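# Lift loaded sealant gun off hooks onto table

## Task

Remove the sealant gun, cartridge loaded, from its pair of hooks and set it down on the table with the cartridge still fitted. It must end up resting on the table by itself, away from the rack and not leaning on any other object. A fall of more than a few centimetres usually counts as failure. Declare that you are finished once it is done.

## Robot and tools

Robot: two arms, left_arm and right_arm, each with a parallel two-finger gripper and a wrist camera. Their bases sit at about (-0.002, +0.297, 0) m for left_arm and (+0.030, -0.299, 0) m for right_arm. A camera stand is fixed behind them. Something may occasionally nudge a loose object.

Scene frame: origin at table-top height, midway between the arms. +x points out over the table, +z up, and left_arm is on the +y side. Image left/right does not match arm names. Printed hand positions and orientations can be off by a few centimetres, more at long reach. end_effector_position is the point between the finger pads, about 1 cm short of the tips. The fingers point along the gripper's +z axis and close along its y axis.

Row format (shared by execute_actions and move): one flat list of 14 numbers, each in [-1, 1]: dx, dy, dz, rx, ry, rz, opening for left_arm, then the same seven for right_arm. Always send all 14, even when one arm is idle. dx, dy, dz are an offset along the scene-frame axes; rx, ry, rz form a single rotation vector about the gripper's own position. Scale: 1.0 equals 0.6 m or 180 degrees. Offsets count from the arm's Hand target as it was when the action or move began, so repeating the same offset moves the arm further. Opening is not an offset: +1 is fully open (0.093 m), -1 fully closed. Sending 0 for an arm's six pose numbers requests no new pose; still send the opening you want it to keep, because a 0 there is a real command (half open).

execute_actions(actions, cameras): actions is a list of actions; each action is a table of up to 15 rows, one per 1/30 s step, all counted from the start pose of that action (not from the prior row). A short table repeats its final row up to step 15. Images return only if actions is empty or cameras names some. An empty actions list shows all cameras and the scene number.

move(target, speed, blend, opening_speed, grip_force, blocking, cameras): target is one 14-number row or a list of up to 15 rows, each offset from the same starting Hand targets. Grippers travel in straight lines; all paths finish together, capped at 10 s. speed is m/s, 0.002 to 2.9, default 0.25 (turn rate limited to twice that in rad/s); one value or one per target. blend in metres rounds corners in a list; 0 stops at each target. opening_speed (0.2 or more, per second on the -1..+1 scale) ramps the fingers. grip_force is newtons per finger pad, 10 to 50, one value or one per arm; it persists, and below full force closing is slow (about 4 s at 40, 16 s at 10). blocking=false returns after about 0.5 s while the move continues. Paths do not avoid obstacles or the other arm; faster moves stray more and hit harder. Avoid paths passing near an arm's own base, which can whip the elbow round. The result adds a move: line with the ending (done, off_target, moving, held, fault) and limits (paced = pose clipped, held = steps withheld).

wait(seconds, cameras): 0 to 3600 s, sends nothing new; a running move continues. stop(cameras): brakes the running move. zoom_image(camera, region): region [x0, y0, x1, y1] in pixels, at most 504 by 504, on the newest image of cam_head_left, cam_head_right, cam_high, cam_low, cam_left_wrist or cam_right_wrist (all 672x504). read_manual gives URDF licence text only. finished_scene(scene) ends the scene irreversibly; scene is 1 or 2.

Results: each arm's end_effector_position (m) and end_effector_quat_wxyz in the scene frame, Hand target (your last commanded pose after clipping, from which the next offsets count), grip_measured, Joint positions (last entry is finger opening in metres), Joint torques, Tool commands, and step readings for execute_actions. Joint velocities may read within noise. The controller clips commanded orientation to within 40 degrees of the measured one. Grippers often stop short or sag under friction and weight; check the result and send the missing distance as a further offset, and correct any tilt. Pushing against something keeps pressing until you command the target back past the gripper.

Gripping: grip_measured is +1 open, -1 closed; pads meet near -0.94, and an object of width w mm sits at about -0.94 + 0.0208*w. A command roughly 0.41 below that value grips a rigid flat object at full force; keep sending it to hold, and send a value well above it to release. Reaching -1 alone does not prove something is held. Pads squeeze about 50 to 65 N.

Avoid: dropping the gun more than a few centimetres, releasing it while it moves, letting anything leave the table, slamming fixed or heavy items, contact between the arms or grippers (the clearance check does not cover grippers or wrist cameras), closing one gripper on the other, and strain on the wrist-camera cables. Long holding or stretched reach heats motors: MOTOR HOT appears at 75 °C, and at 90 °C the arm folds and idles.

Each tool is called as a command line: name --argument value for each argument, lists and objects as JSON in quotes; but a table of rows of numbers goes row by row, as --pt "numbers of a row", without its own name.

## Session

execute_actions --actions '[]'

zoom_image --camera "cam_low" --region '[400, 0, 640, 260]'

zoom_image --camera "cam_head_right" --region '[230, 110, 510, 260]'

Scene clock: 0.00 s.
left_arm: end_effector_position=(+0.3854, +0.3079, +0.0878) grip_measured=+1.000 end_effector_quat_wxyz=(+0.551, -0.043, +0.831, +0.060) | right_arm: end_effector_position=(+0.4029, -0.3216, +0.0708) grip_measured=+1.000 end_effector_quat_wxyz=(+0.545, +0.081, +0.834, -0.029)
Joint positions: left_arm=[-0.022 1.52 0.394 0.722 -0.203 -0.029 0.093] | right_arm=[0.004 1.534 0.324 0.789 0.141 0.105 0.093]
Joint velocities: within noise
Joint torques (N m): no reading
Heat: left arm: 35 °C; right arm: 36 °C.
Hand target: left_arm +0.3898, +0.3077, +0.0971; +0.563, -0.045, +0.823, +0.059 | right_arm +0.4071, -0.3217, +0.0791; +0.556, +0.081, +0.827, -0.028
Tool commands: left_gripper/opening=+1.0 right_gripper/opening=+1.0

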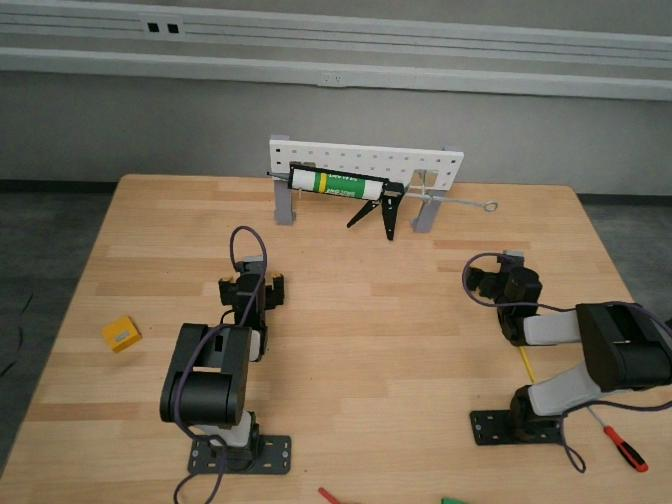

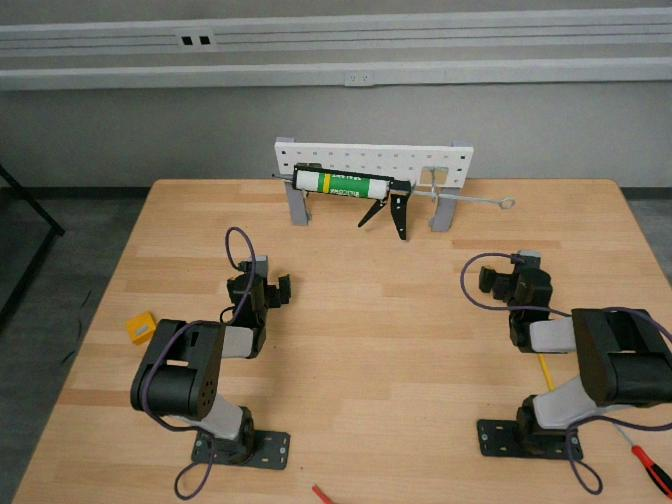

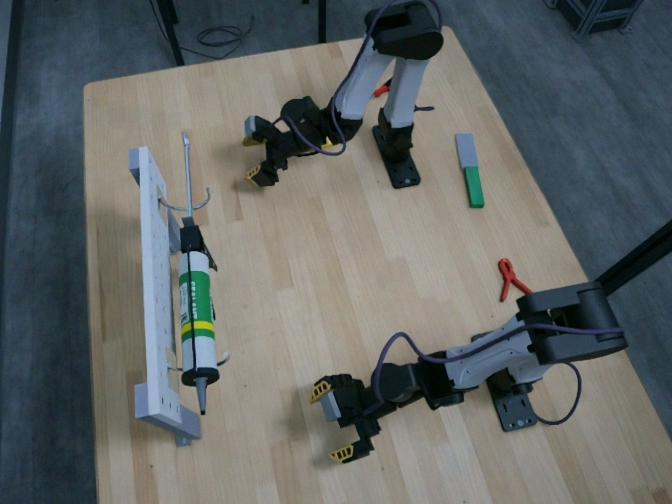

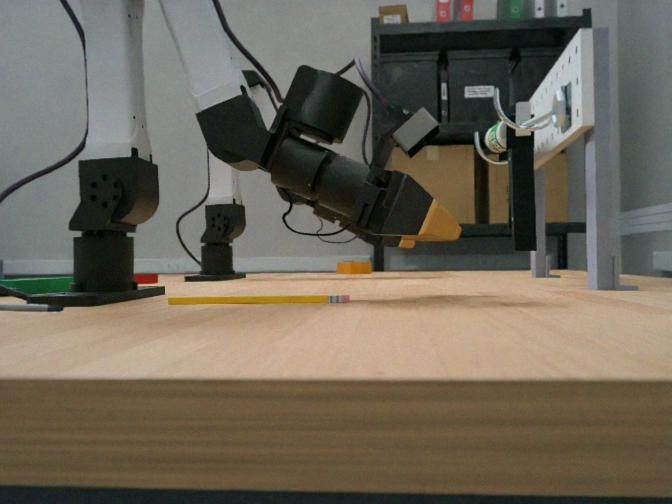

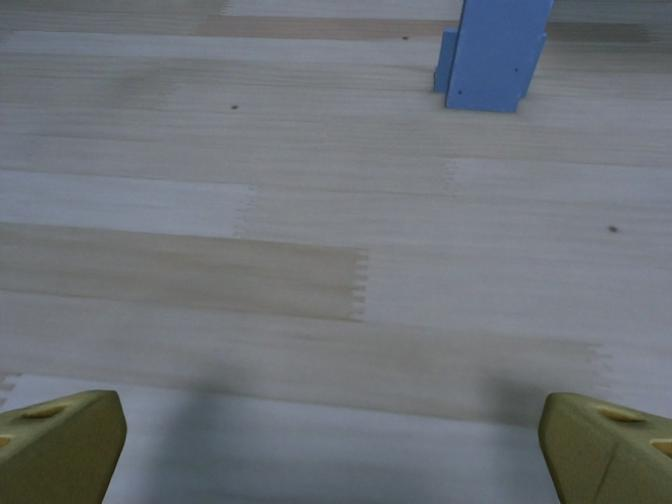

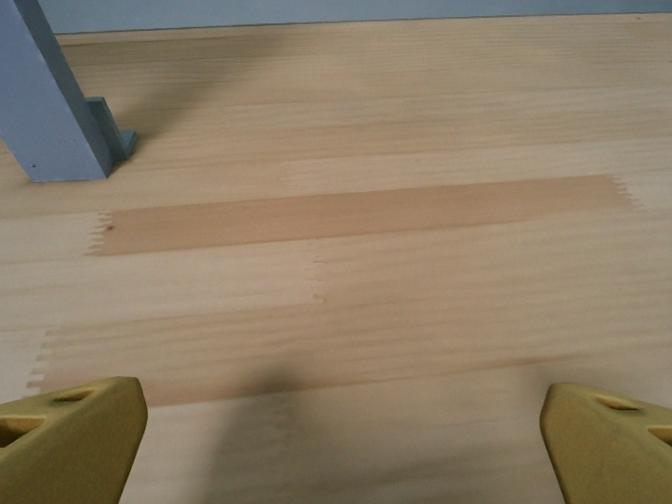

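Scaled by 1.938.

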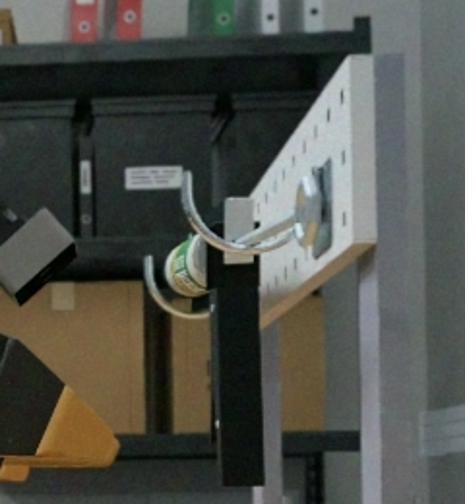

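Scaled by 1.800.

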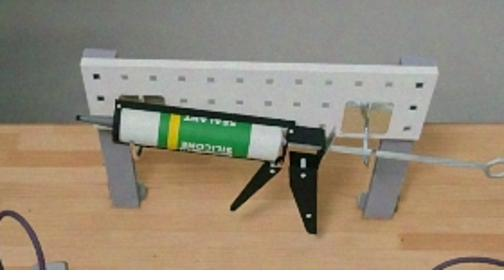

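move --target '[0.067,-0.488,0.263,0.486,-0.055,-0.129,1,0.038,0.128,0.27,0.468,-0.134,-0.057,1]' --speed 0.3 --cameras '["all"]'

zoom_image --camera "cam_low" --region '[360, 0, 620, 260]'

Scene clock: 4.80 s.
left_arm: end_effector_position=(+0.4264, +0.0207, +0.2383) grip_measured=+1.000 end_effector_quat_wxyz=(+0.483, +0.517, +0.502, +0.497) | right_arm: end_effector_position=(+0.4248, -0.2468, +0.2178) grip_measured=+1.000 end_effector_quat_wxyz=(+0.488, +0.509, +0.522, +0.479)
Joint positions: left_arm=[-0.779 1.814 1.075 0.681 -0.813 1.557 0.093] | right_arm=[0.226 1.28 0.484 0.73 0.221 1.563 0.093]
Joint torques (N m): left_arm=[-0.75 -7.32 9.01 1.89 -0.12 0.05] | right_arm=[0.49 -4.14 9.47 2.77 0.13 0.07]
Heat: left arm: 36 °C; right arm: 36 °C.
Hand target: left_arm +0.4301, +0.0149, +0.2550; +0.500, +0.500, +0.501, +0.500 | right_arm +0.4298, -0.2448, +0.2410; +0.500, +0.500, +0.500, +0.500
Off the commanded pose: left_arm 0.018 m, 3 deg | right_arm 0.024 m, 4 deg.
move: off_target (left_arm, right_arm)

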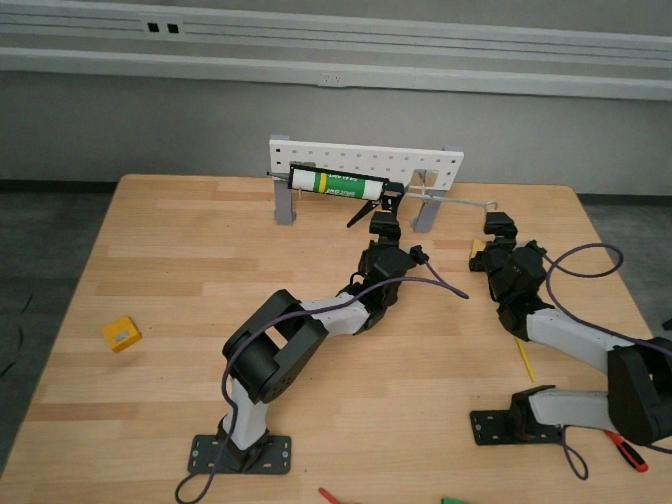

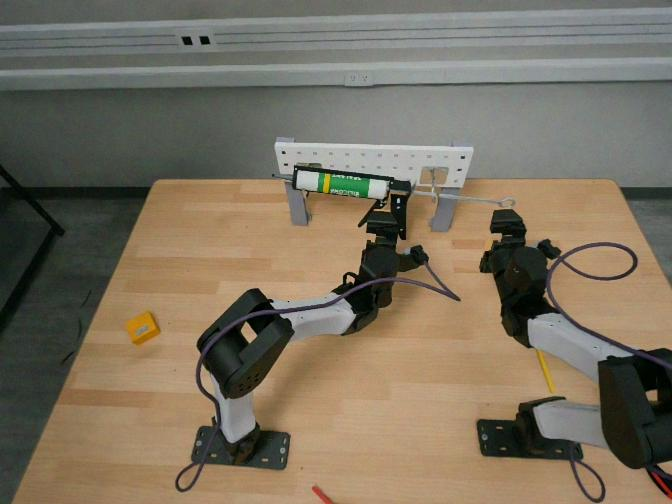

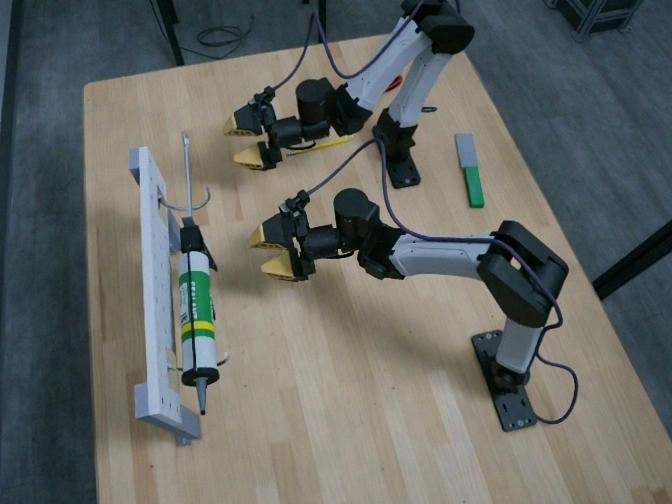

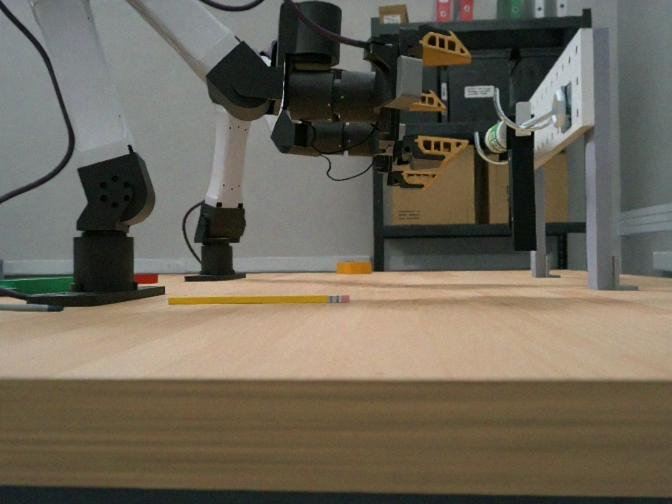

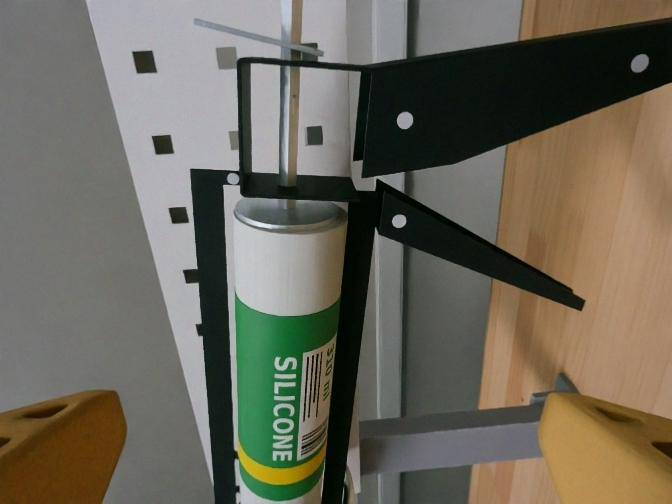

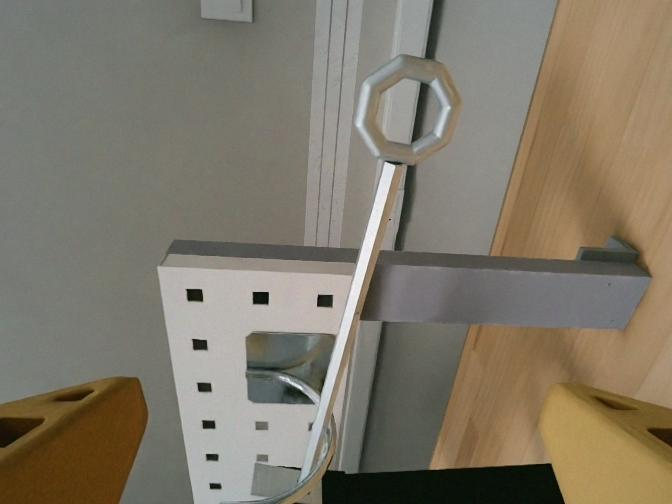

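Scaled by 1.938.

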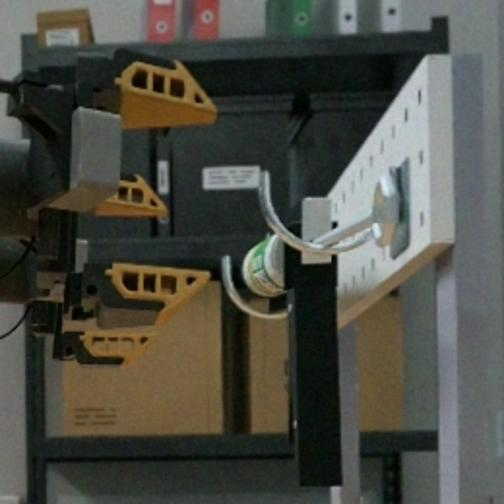

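move --target '[0.09,0.083,0.037,0.025,0,0,1,0.095,0.025,-0.0,0,0,0,0.5]' --speed 0.2 --cameras '["cam_left_wrist","cam_right_wrist","cam_high","cam_head_left"]'

Scene clock: 6.93 s.
left_arm: end_effector_position=(+0.4787, +0.0683, +0.2585) grip_measured=+1.000 end_effector_quat_wxyz=(+0.464, +0.529, +0.488, +0.517) | right_arm: end_effector_position=(+0.4806, -0.2320, +0.2226) grip_measured=+0.503 end_effector_quat_wxyz=(+0.490, +0.507, +0.519, +0.483)
Joint positions: left_arm=[-0.6 1.814 1.157 0.612 -0.649 1.638 0.093] | right_arm=[0.233 1.523 0.686 0.782 0.227 1.564 0.069]
Joint torques (N m): left_arm=[0.12 -8.4 9.36 1.76 0.15 0.05] | right_arm=[0.34 -5.24 9.2 2.81 0.13 0.06]
Heat: left arm: 37 °C; right arm: 36 °C.
Hand target: left_arm +0.4841, +0.0648, +0.2771; +0.480, +0.519, +0.481, +0.519 | right_arm +0.4869, -0.2298, +0.2410; +0.500, +0.500, +0.500, +0.500
Off the commanded pose: left_arm 0.020 m, 2 deg | right_arm 0.020 m, 3 deg.
move: off_target (left_arm, right_arm)
Images, in order (width x height): cam_head_left 672x504, cam_high 672x504, cam_left_wrist 672x504, cam_right_wrist 672x504.

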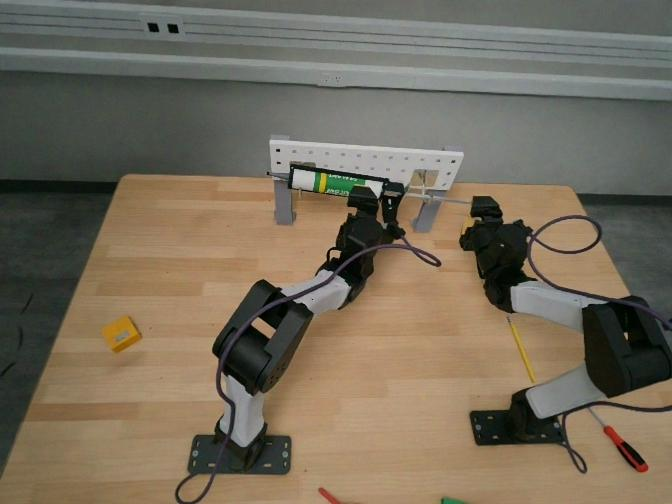

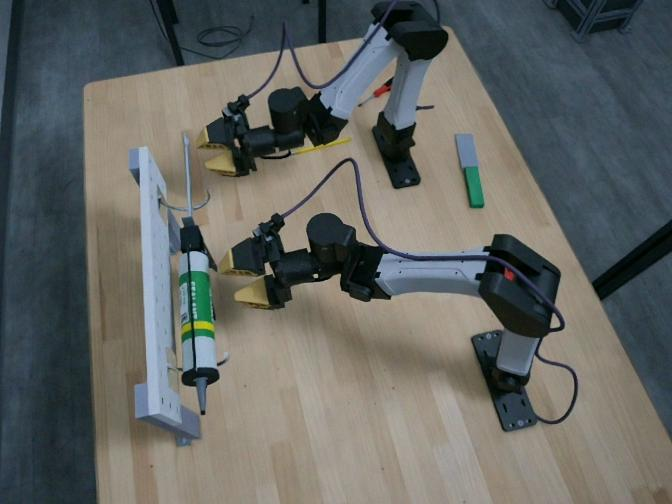

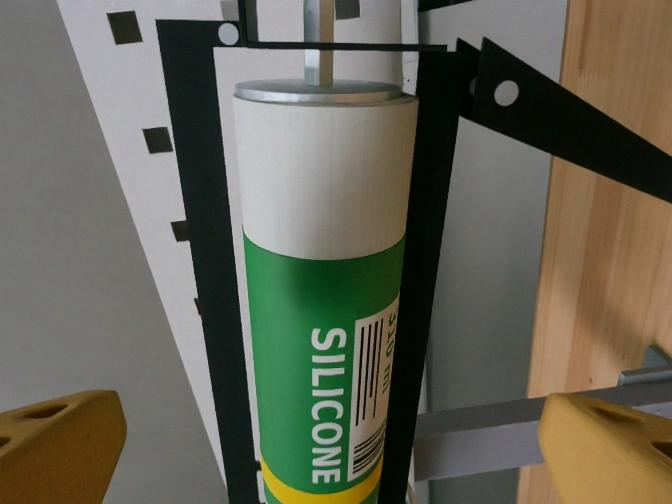

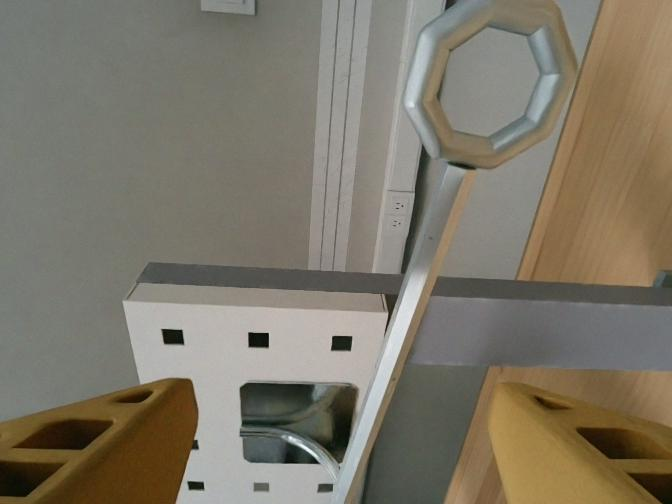

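move --target '[0.06,0.0,0.008,0,0,0,1,0.1,0.0,-0.008,0,0,0,0.3]' --speed 0.12 --cameras '["cam_left_wrist","cam_right_wrist","cam_high","cam_low"]'

zoom_image --camera "cam_high" --region '[130, 90, 290, 330]'

Scene clock: 8.87 s.
left_arm: end_effector_position=(+0.5135, +0.0678, +0.2680) grip_measured=+1.000 end_effector_quat_wxyz=(+0.468, +0.526, +0.487, +0.517) | right_arm: end_effector_position=(+0.5397, -0.2287, +0.2205) grip_measured=+0.303 end_effector_quat_wxyz=(+0.493, +0.507, +0.515, +0.485)
Joint positions: left_arm=[-0.551 1.903 1.309 0.559 -0.598 1.639 0.093] | right_arm=[0.205 1.746 0.908 0.792 0.205 1.564 0.06]
Joint torques (N m): left_arm=[0.2 -8.38 9.54 1.79 0.14 0.04] | right_arm=[-0.76 -7.13 9.06 2.69 -0.06 0.04]
Heat: left arm: 37 °C; right arm: 37 °C.
Hand target: left_arm +0.5200, +0.0647, +0.2819; +0.480, +0.519, +0.480, +0.519 | right_arm +0.5468, -0.2298, +0.2362; +0.500, +0.500, +0.500, +0.500
Off the commanded pose: left_arm 0.016 m, 2 deg | right_arm 0.017 m, 3 deg.
move: off_target (left_arm, right_arm)
Images, in order (width x height): cam_high 672x504, cam_low 672x504, cam_left_wrist 672x504, cam_right_wrist 672x504.

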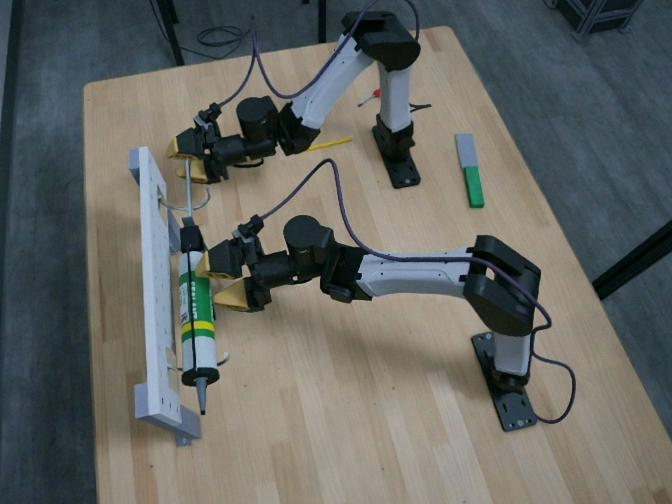

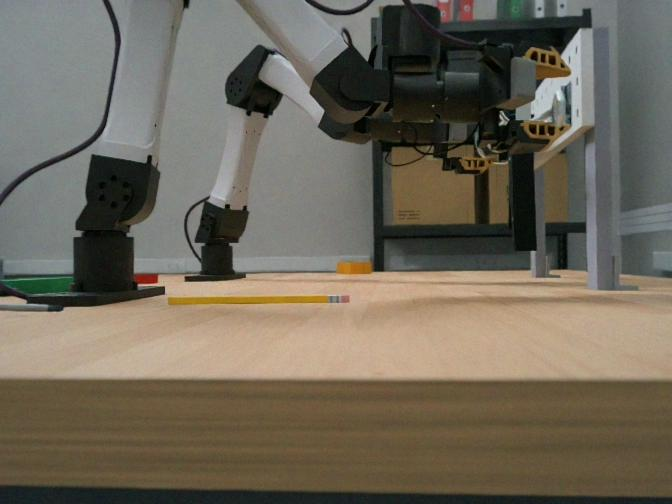

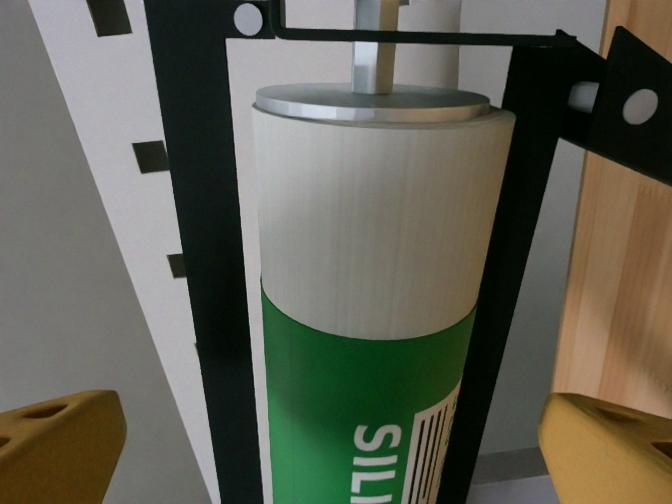

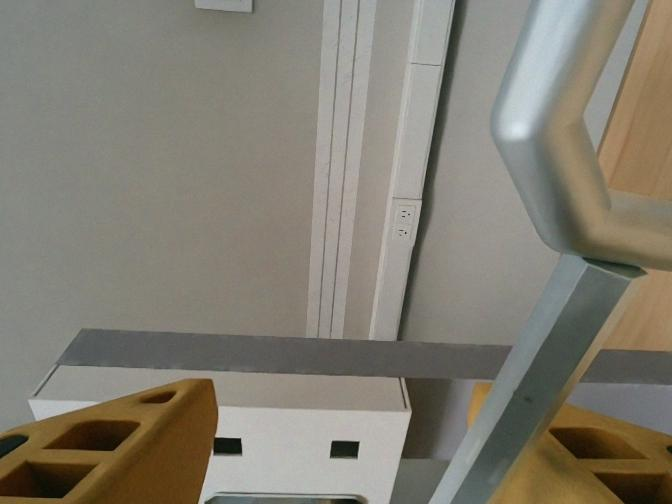

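Scaled by 2.100.

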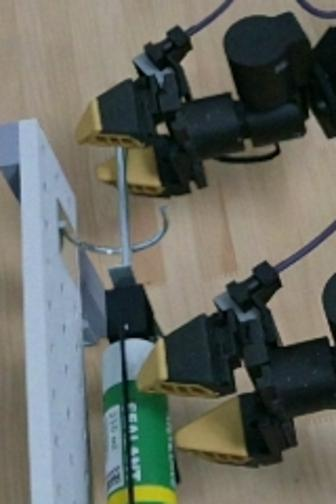

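move --target '[0.037,0.0,-0.004,0.01,0,0,1,-0.01,0.0,-0.03,0.03,0,0,0.3]' --speed 0.1 --cameras '["cam_left_wrist","cam_right_wrist"]'

Scene clock: 10.70 s.
left_arm: end_effector_position=(+0.5355, +0.0672, +0.2659) grip_measured=+1.000 end_effector_quat_wxyz=(+0.460, +0.533, +0.480, +0.523) | right_arm: end_effector_position=(+0.5411, -0.2284, +0.2197) grip_measured=+0.303 end_effector_quat_wxyz=(+0.476, +0.523, +0.481, +0.517)
Joint positions: left_arm=[-0.524 1.973 1.398 0.541 -0.571 1.669 0.093] | right_arm=[0.205 1.772 0.896 0.864 0.204 1.657 0.06]
Joint torques (N m): left_arm=[0.25 -8.94 9.58 1.78 0.14 0.07] | right_arm=[-0.17 -7.41 5.14 2.76 0.02 0.09]
Heat: left arm: 38 °C; right arm: 37 °C.
Hand target: left_arm +0.5422, +0.0647, +0.2797; +0.472, +0.526, +0.472, +0.527 | right_arm +0.5408, -0.2297, +0.2182; +0.476, +0.523, +0.476, +0.523
Off the commanded pose: left_arm 0.015 m, 2 deg | right_arm 0.002 m, 1 deg.
move: off_target (left_arm)

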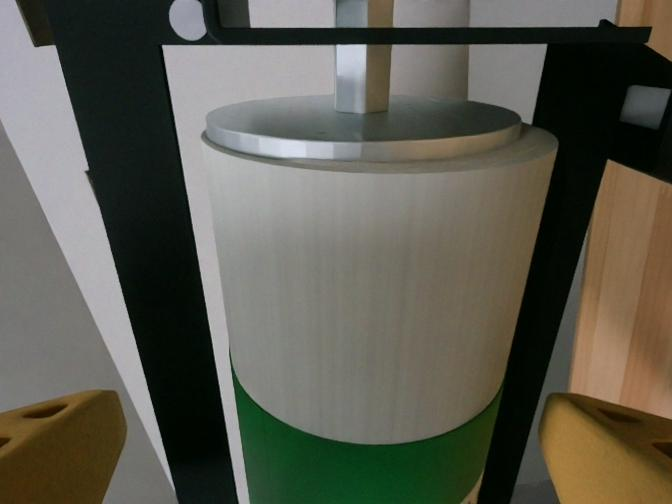

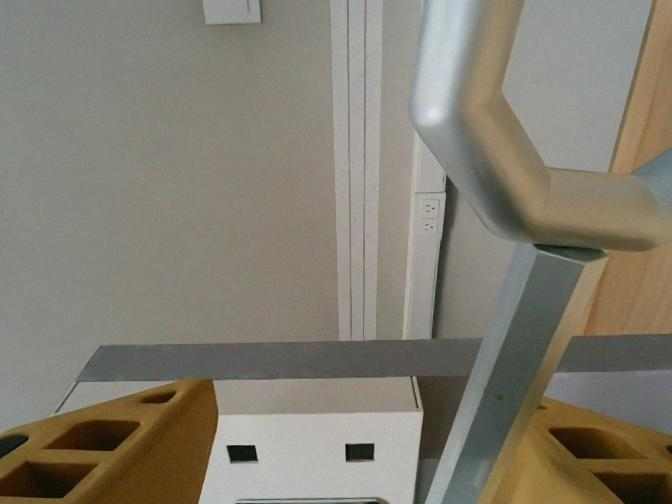

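move --target "[0,0,0,0,0,0,1,0,0.0,-0.0,0,0,0,1],[0,0,0,0,0,0,1,0,0.0,-0.035,0,0,0,1]" --speed 0.1 --cameras '["cam_right_wrist","cam_low","cam_high"]'


move --pt "0 0 0 0 0 0 1 0 0 0 0 0 0 1" --pt "0 0 0 0 0 0 1 0 0 -0.035 0 0 0 1" --speed 0.1 --cameras '["cam_right_wrist","cam_low","cam_high"]'

zoom_image --camera "cam_low" --region '[440, 20, 640, 220]'

Scene clock: 12.87 s.
left_arm: end_effector_position=(+0.5356, +0.0672, +0.2656) grip_measured=+1.000 end_effector_quat_wxyz=(+0.460, +0.534, +0.480, +0.523) | right_arm: end_effector_position=(+0.5411, -0.2284, +0.1972) grip_measured=+1.000 end_effector_quat_wxyz=(+0.475, +0.524, +0.482, +0.517)
Joint positions: left_arm=[-0.524 1.974 1.398 0.54 -0.571 1.669 0.093] | right_arm=[0.205 1.83 0.861 0.954 0.204 1.658 0.093]
Joint torques (N m): left_arm=[0.25 -8.94 9.59 1.78 0.15 0.06] | right_arm=[-0.57 -7.57 5.37 2.79 -0.03 0.03]
Heat: left arm: 39 °C; right arm: 37 °C.
Hand target: left_arm +0.5423, +0.0647, +0.2795; +0.471, +0.527, +0.472, +0.527 | right_arm +0.5408, -0.2297, +0.1972; +0.476, +0.523, +0.476, +0.523
Off the commanded pose: left_arm 0.016 m, 2 deg | right_arm 0.001 m, 1 deg.
move: done
Images, in order (width x height): cam_high 672x504, cam_low 672x504, cam_right_wrist 672x504.

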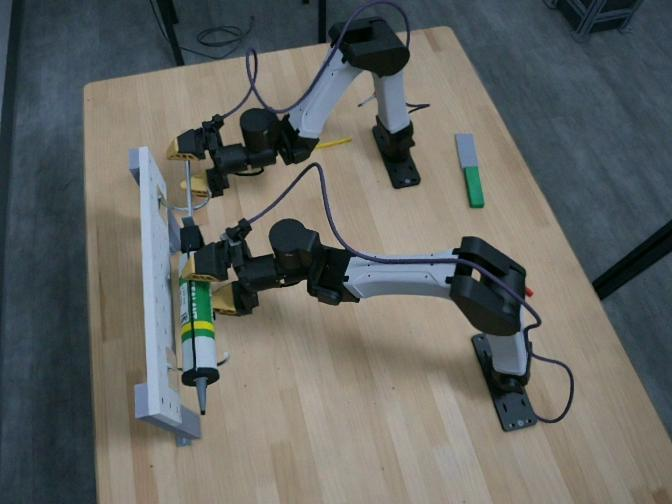

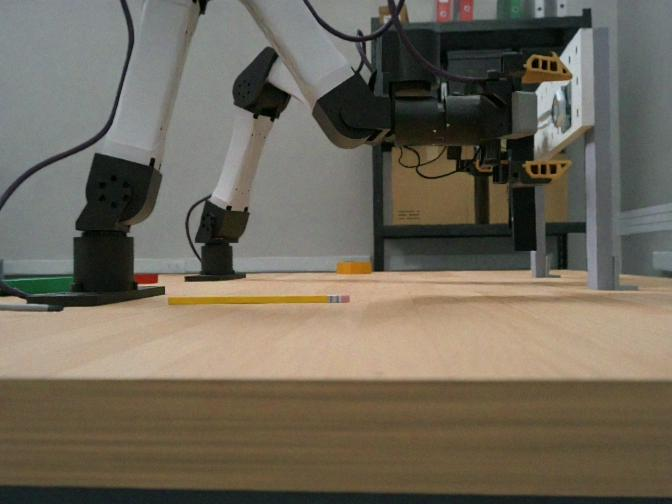

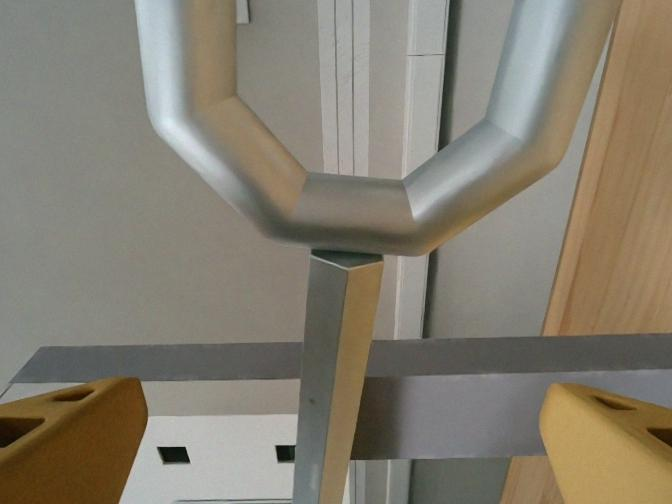

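Scaled by 2.520.

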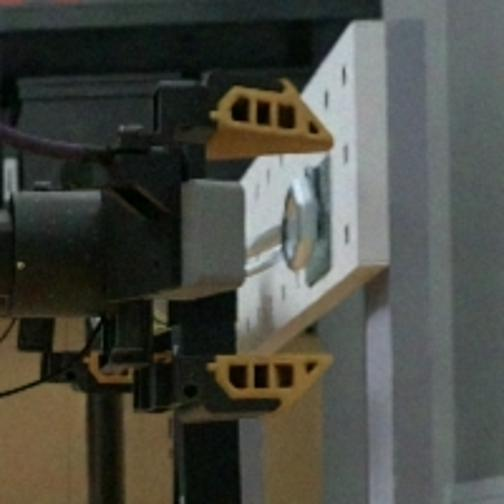

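move --target '[0,0,0,0,0,0,-0.25,0,0,0.004,0,0,0,-1]' --opening_speed 0.7 --cameras '["cam_right_wrist","cam_left_wrist","cam_head_left"]'

Scene clock: 16.57 s.
left_arm: end_effector_position=(+0.5358, +0.0670, +0.2616) grip_measured=+0.603 end_effector_quat_wxyz=(+0.455, +0.539, +0.480, +0.522) | right_arm: end_effector_position=(+0.5412, -0.2284, +0.2020) grip_measured=-0.959 end_effector_quat_wxyz=(+0.459, +0.537, +0.457, +0.540)
Joint positions: left_arm=[-0.524 1.976 1.398 0.529 -0.57 1.669 0.074] | right_arm=[0.205 1.83 0.861 0.974 0.204 1.731 0]
Joint torques (N m): left_arm=[0.24 -9.29 9.48 1.88 0.14 0.06] | right_arm=[-0.35 -8.02 5.57 2.46 -0.04 -0.59]
Heat: left arm: 40 °C; right arm: 38 °C.
Hand target: left_arm +0.5423, +0.0647, +0.2796; +0.472, +0.527, +0.472, +0.527 | right_arm +0.5408, -0.2297, +0.1996; +0.476, +0.523, +0.476, +0.523
Off the commanded pose: left_arm 0.019 m, 3 deg | right_arm 0.003 m, 4 deg.
move: off_target (right_arm)
Images, in order (width x height): cam_head_left 672x504, cam_left_wrist 672x504, cam_right_wrist 672x504.

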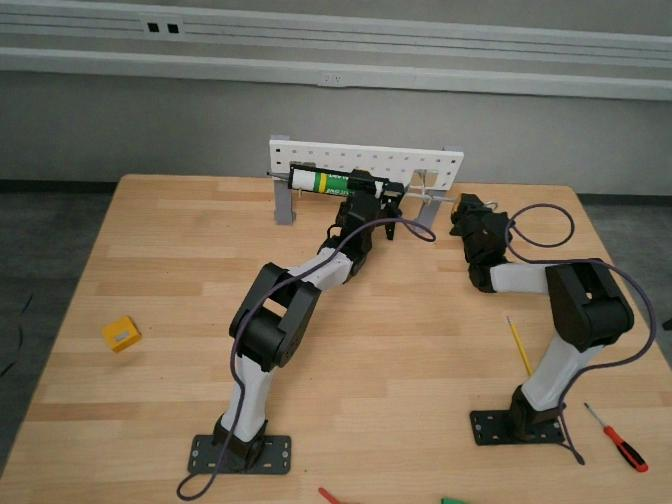

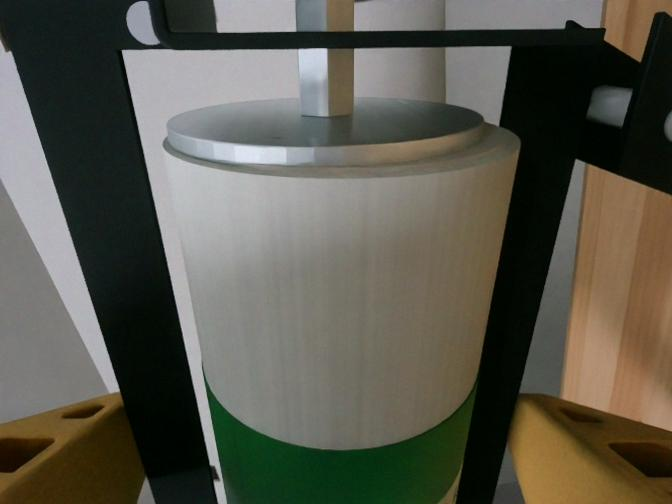

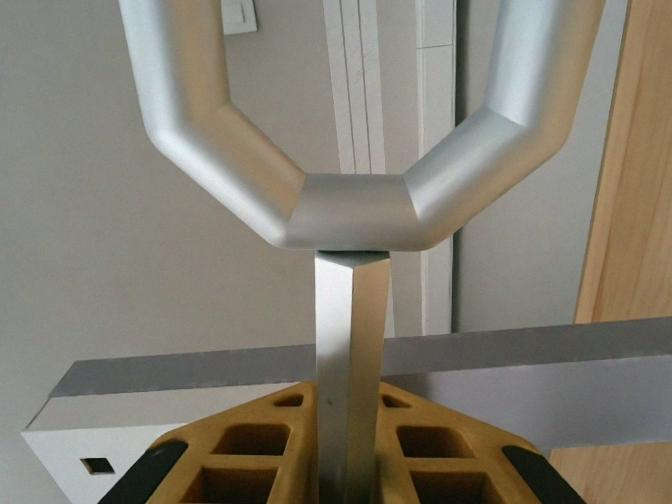

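move --target '[0,0,0.16,0,0,0,-0.25,0,0,0.13,0,0,0,-1]' --speed 0.1 --cameras '["cam_high","cam_low","cam_head_left"]'

Scene clock: 18.73 s.
left_arm: end_effector_position=(+0.5416, +0.0619, +0.2830) grip_measured=+0.603 end_effector_quat_wxyz=(+0.420, +0.576, +0.512, +0.479) | right_arm: end_effector_position=(+0.5363, -0.2320, +0.2248) grip_measured=-0.969 end_effector_quat_wxyz=(+0.435, +0.573, +0.486, +0.496)
Joint positions: left_arm=[-0.522 1.97 1.628 0.12 -0.555 1.576 0.074] | right_arm=[0.205 1.687 0.954 0.6 0.219 1.748 0]
Joint torques (N m): left_arm=[-0.25 -16.24 12.7 2.38 -0.21 0.87] | right_arm=[-0.03 -11.04 10.84 2.97 -0.08 -0.81]
Heat: left arm: 41 °C; right arm: 39 °C.
Hand target: left_arm +0.5423, +0.0647, +0.3756; +0.472, +0.527, +0.472, +0.527 | right_arm +0.5408, -0.2297, +0.2777; +0.476, +0.523, +0.476, +0.523
Off the commanded pose: left_arm 0.093 m, 11 deg | right_arm 0.053 m, 8 deg.
move: off_target (left_arm, right_arm)
Images, in order (width x height): cam_head_left 672x504, cam_high 672x504, cam_low 672x504.

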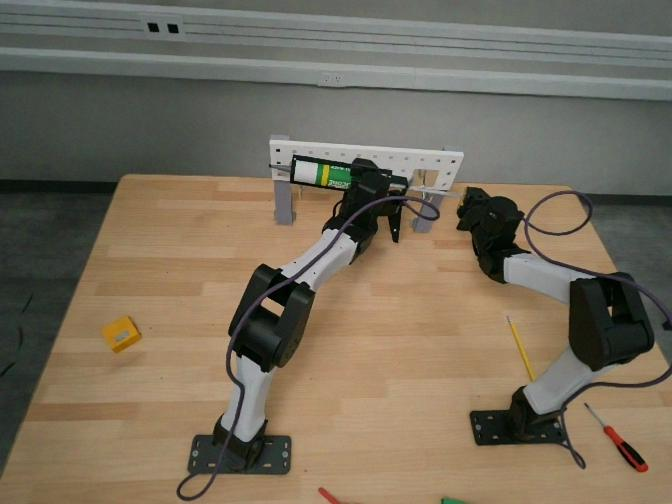

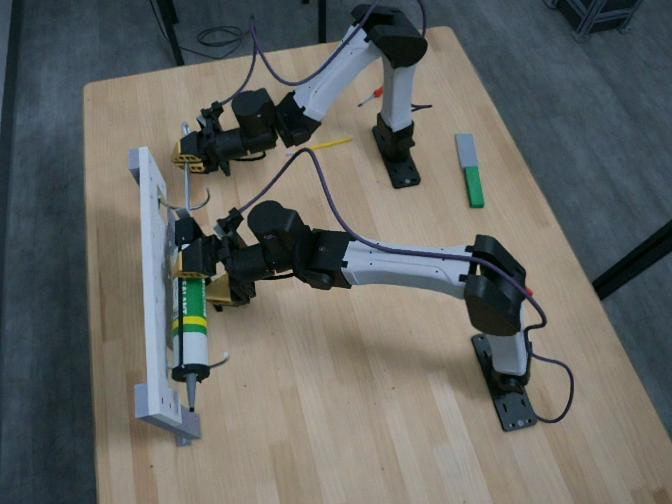

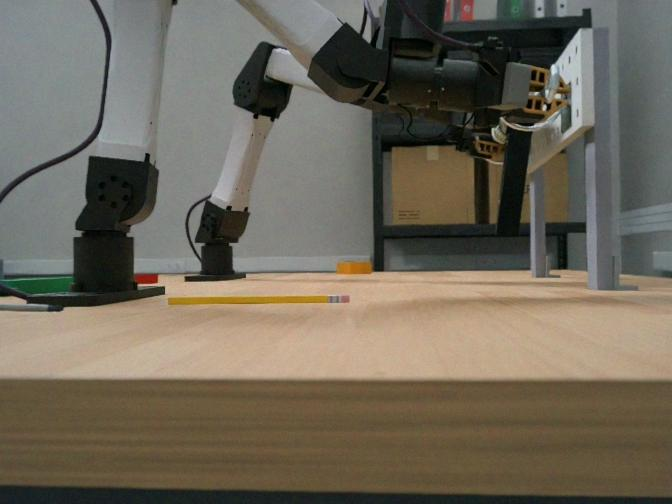

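move --target '[0,0,0.08,0,0,0,-0.25,0,0,0.11,0,0,0,-1]' --speed 0.1 --cameras '["cam_high","cam_low","cam_head_left"]'

zoom_image --camera "cam_low" --region '[440, 0, 640, 240]'

Scene clock: 20.57 s.
left_arm: end_effector_position=(+0.5394, +0.0656, +0.3532) grip_measured=+0.603 end_effector_quat_wxyz=(+0.429, +0.567, +0.510, +0.484) | right_arm: end_effector_position=(+0.5402, -0.2308, +0.2969) grip_measured=-0.969 end_effector_quat_wxyz=(+0.441, +0.566, +0.485, +0.501)
Joint positions: left_arm=[-0.518 1.955 1.86 -0.098 -0.553 1.582 0.074] | right_arm=[0.204 1.608 1.154 0.341 0.215 1.735 0]
Joint torques (N m): left_arm=[-0.58 -11.92 12.88 2.49 -0.19 0.82] | right_arm=[-0.18 -10 11.49 2.9 0 -0.69]
Heat: left arm: 42 °C; right arm: 40 °C.
Hand target: left_arm +0.5423, +0.0648, +0.4237; +0.472, +0.526, +0.472, +0.527 | right_arm +0.5408, -0.2299, +0.3437; +0.476, +0.523, +0.476, +0.523
Off the commanded pose: left_arm 0.070 m, 9 deg | right_arm 0.047 m, 7 deg.
move: off_target (left_arm, right_arm)
Images, in order (width x height): cam_head_left 672x504, cam_high 672x504, cam_low 672x504.

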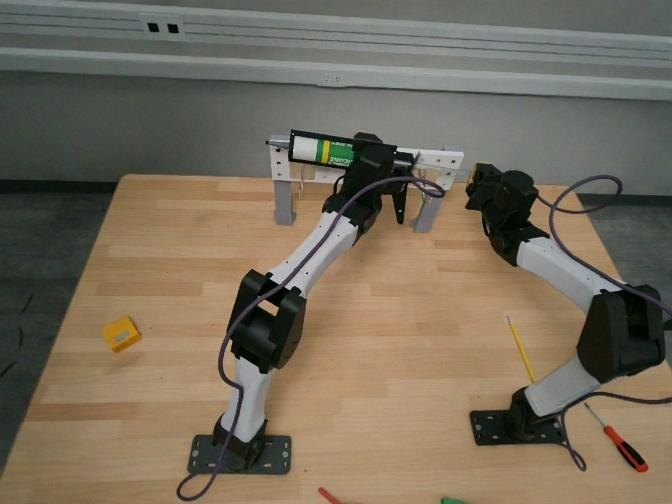

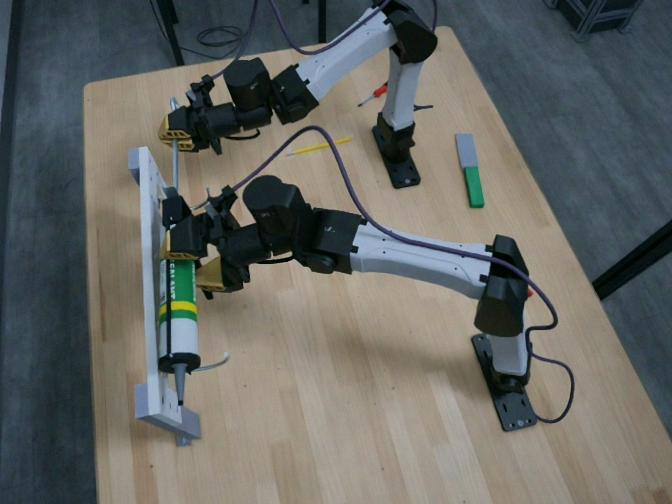

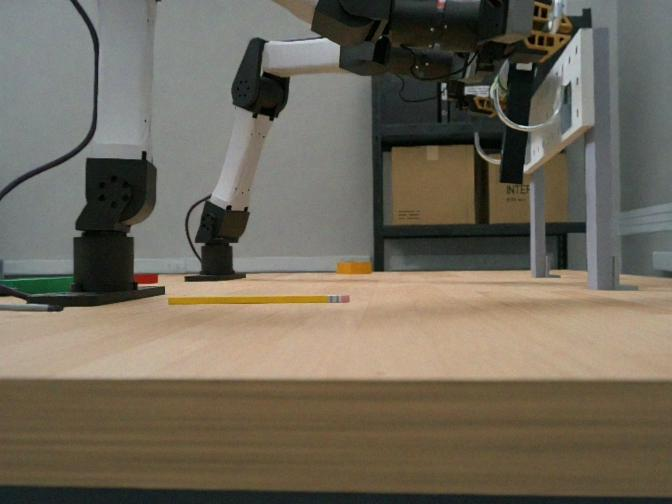

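Scaled by 2.100.

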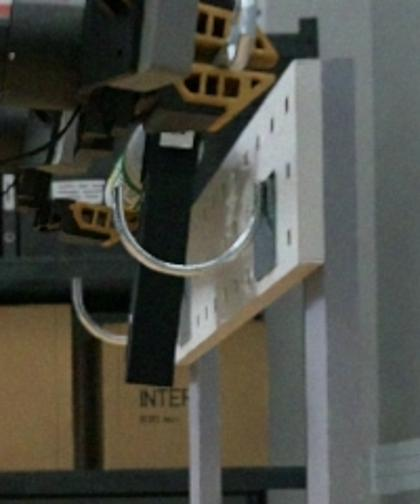

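move --target '[-0.25,0,-0.02,0,0,0,-0.25,-0.25,0,0.02,0,0,0,-1]' --speed 0.15 --cameras '["cam_high","cam_low"]'

Scene clock: 22.60 s.
left_arm: end_effector_position=(+0.4030, +0.0582, +0.3756) grip_measured=+0.603 end_effector_quat_wxyz=(+0.457, +0.544, +0.502, +0.492) | right_arm: end_effector_position=(+0.3962, -0.2366, +0.3342) grip_measured=-0.969 end_effector_quat_wxyz=(+0.460, +0.556, +0.478, +0.501)
Joint positions: left_arm=[-0.751 1.539 1.397 0.004 -0.779 1.55 0.074] | right_arm=[0.333 1.029 0.839 0.111 0.363 1.717 0]
Joint torques (N m): left_arm=[-1.59 -10.54 7.17 2.25 -0.36 1] | right_arm=[1.58 -4.63 7.27 2.98 -0.11 -0.47]
Heat: left arm: 42 °C; right arm: 40 °C.
Hand target: left_arm +0.3922, +0.0647, +0.4116; +0.472, +0.526, +0.472, +0.527 | right_arm +0.3908, -0.2299, +0.3557; +0.476, +0.523, +0.476, +0.523
Off the commanded pose: left_arm 0.038 m, 6 deg | right_arm 0.023 m, 5 deg.
move: off_target (left_arm, right_arm)

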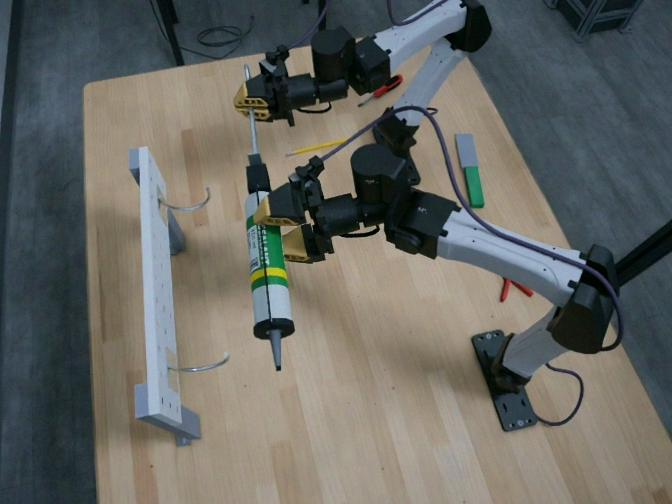

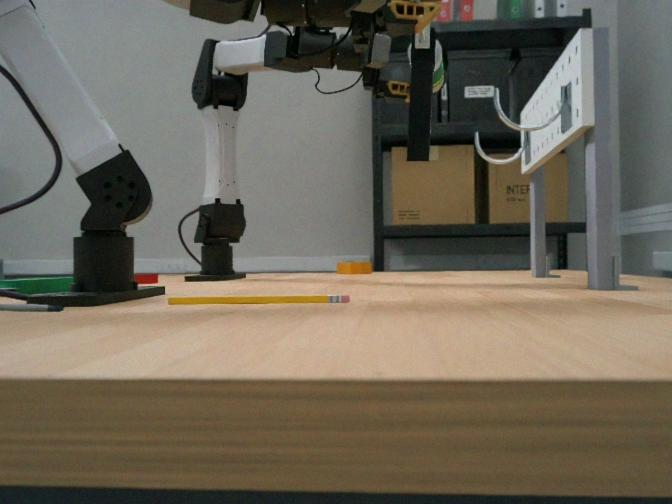

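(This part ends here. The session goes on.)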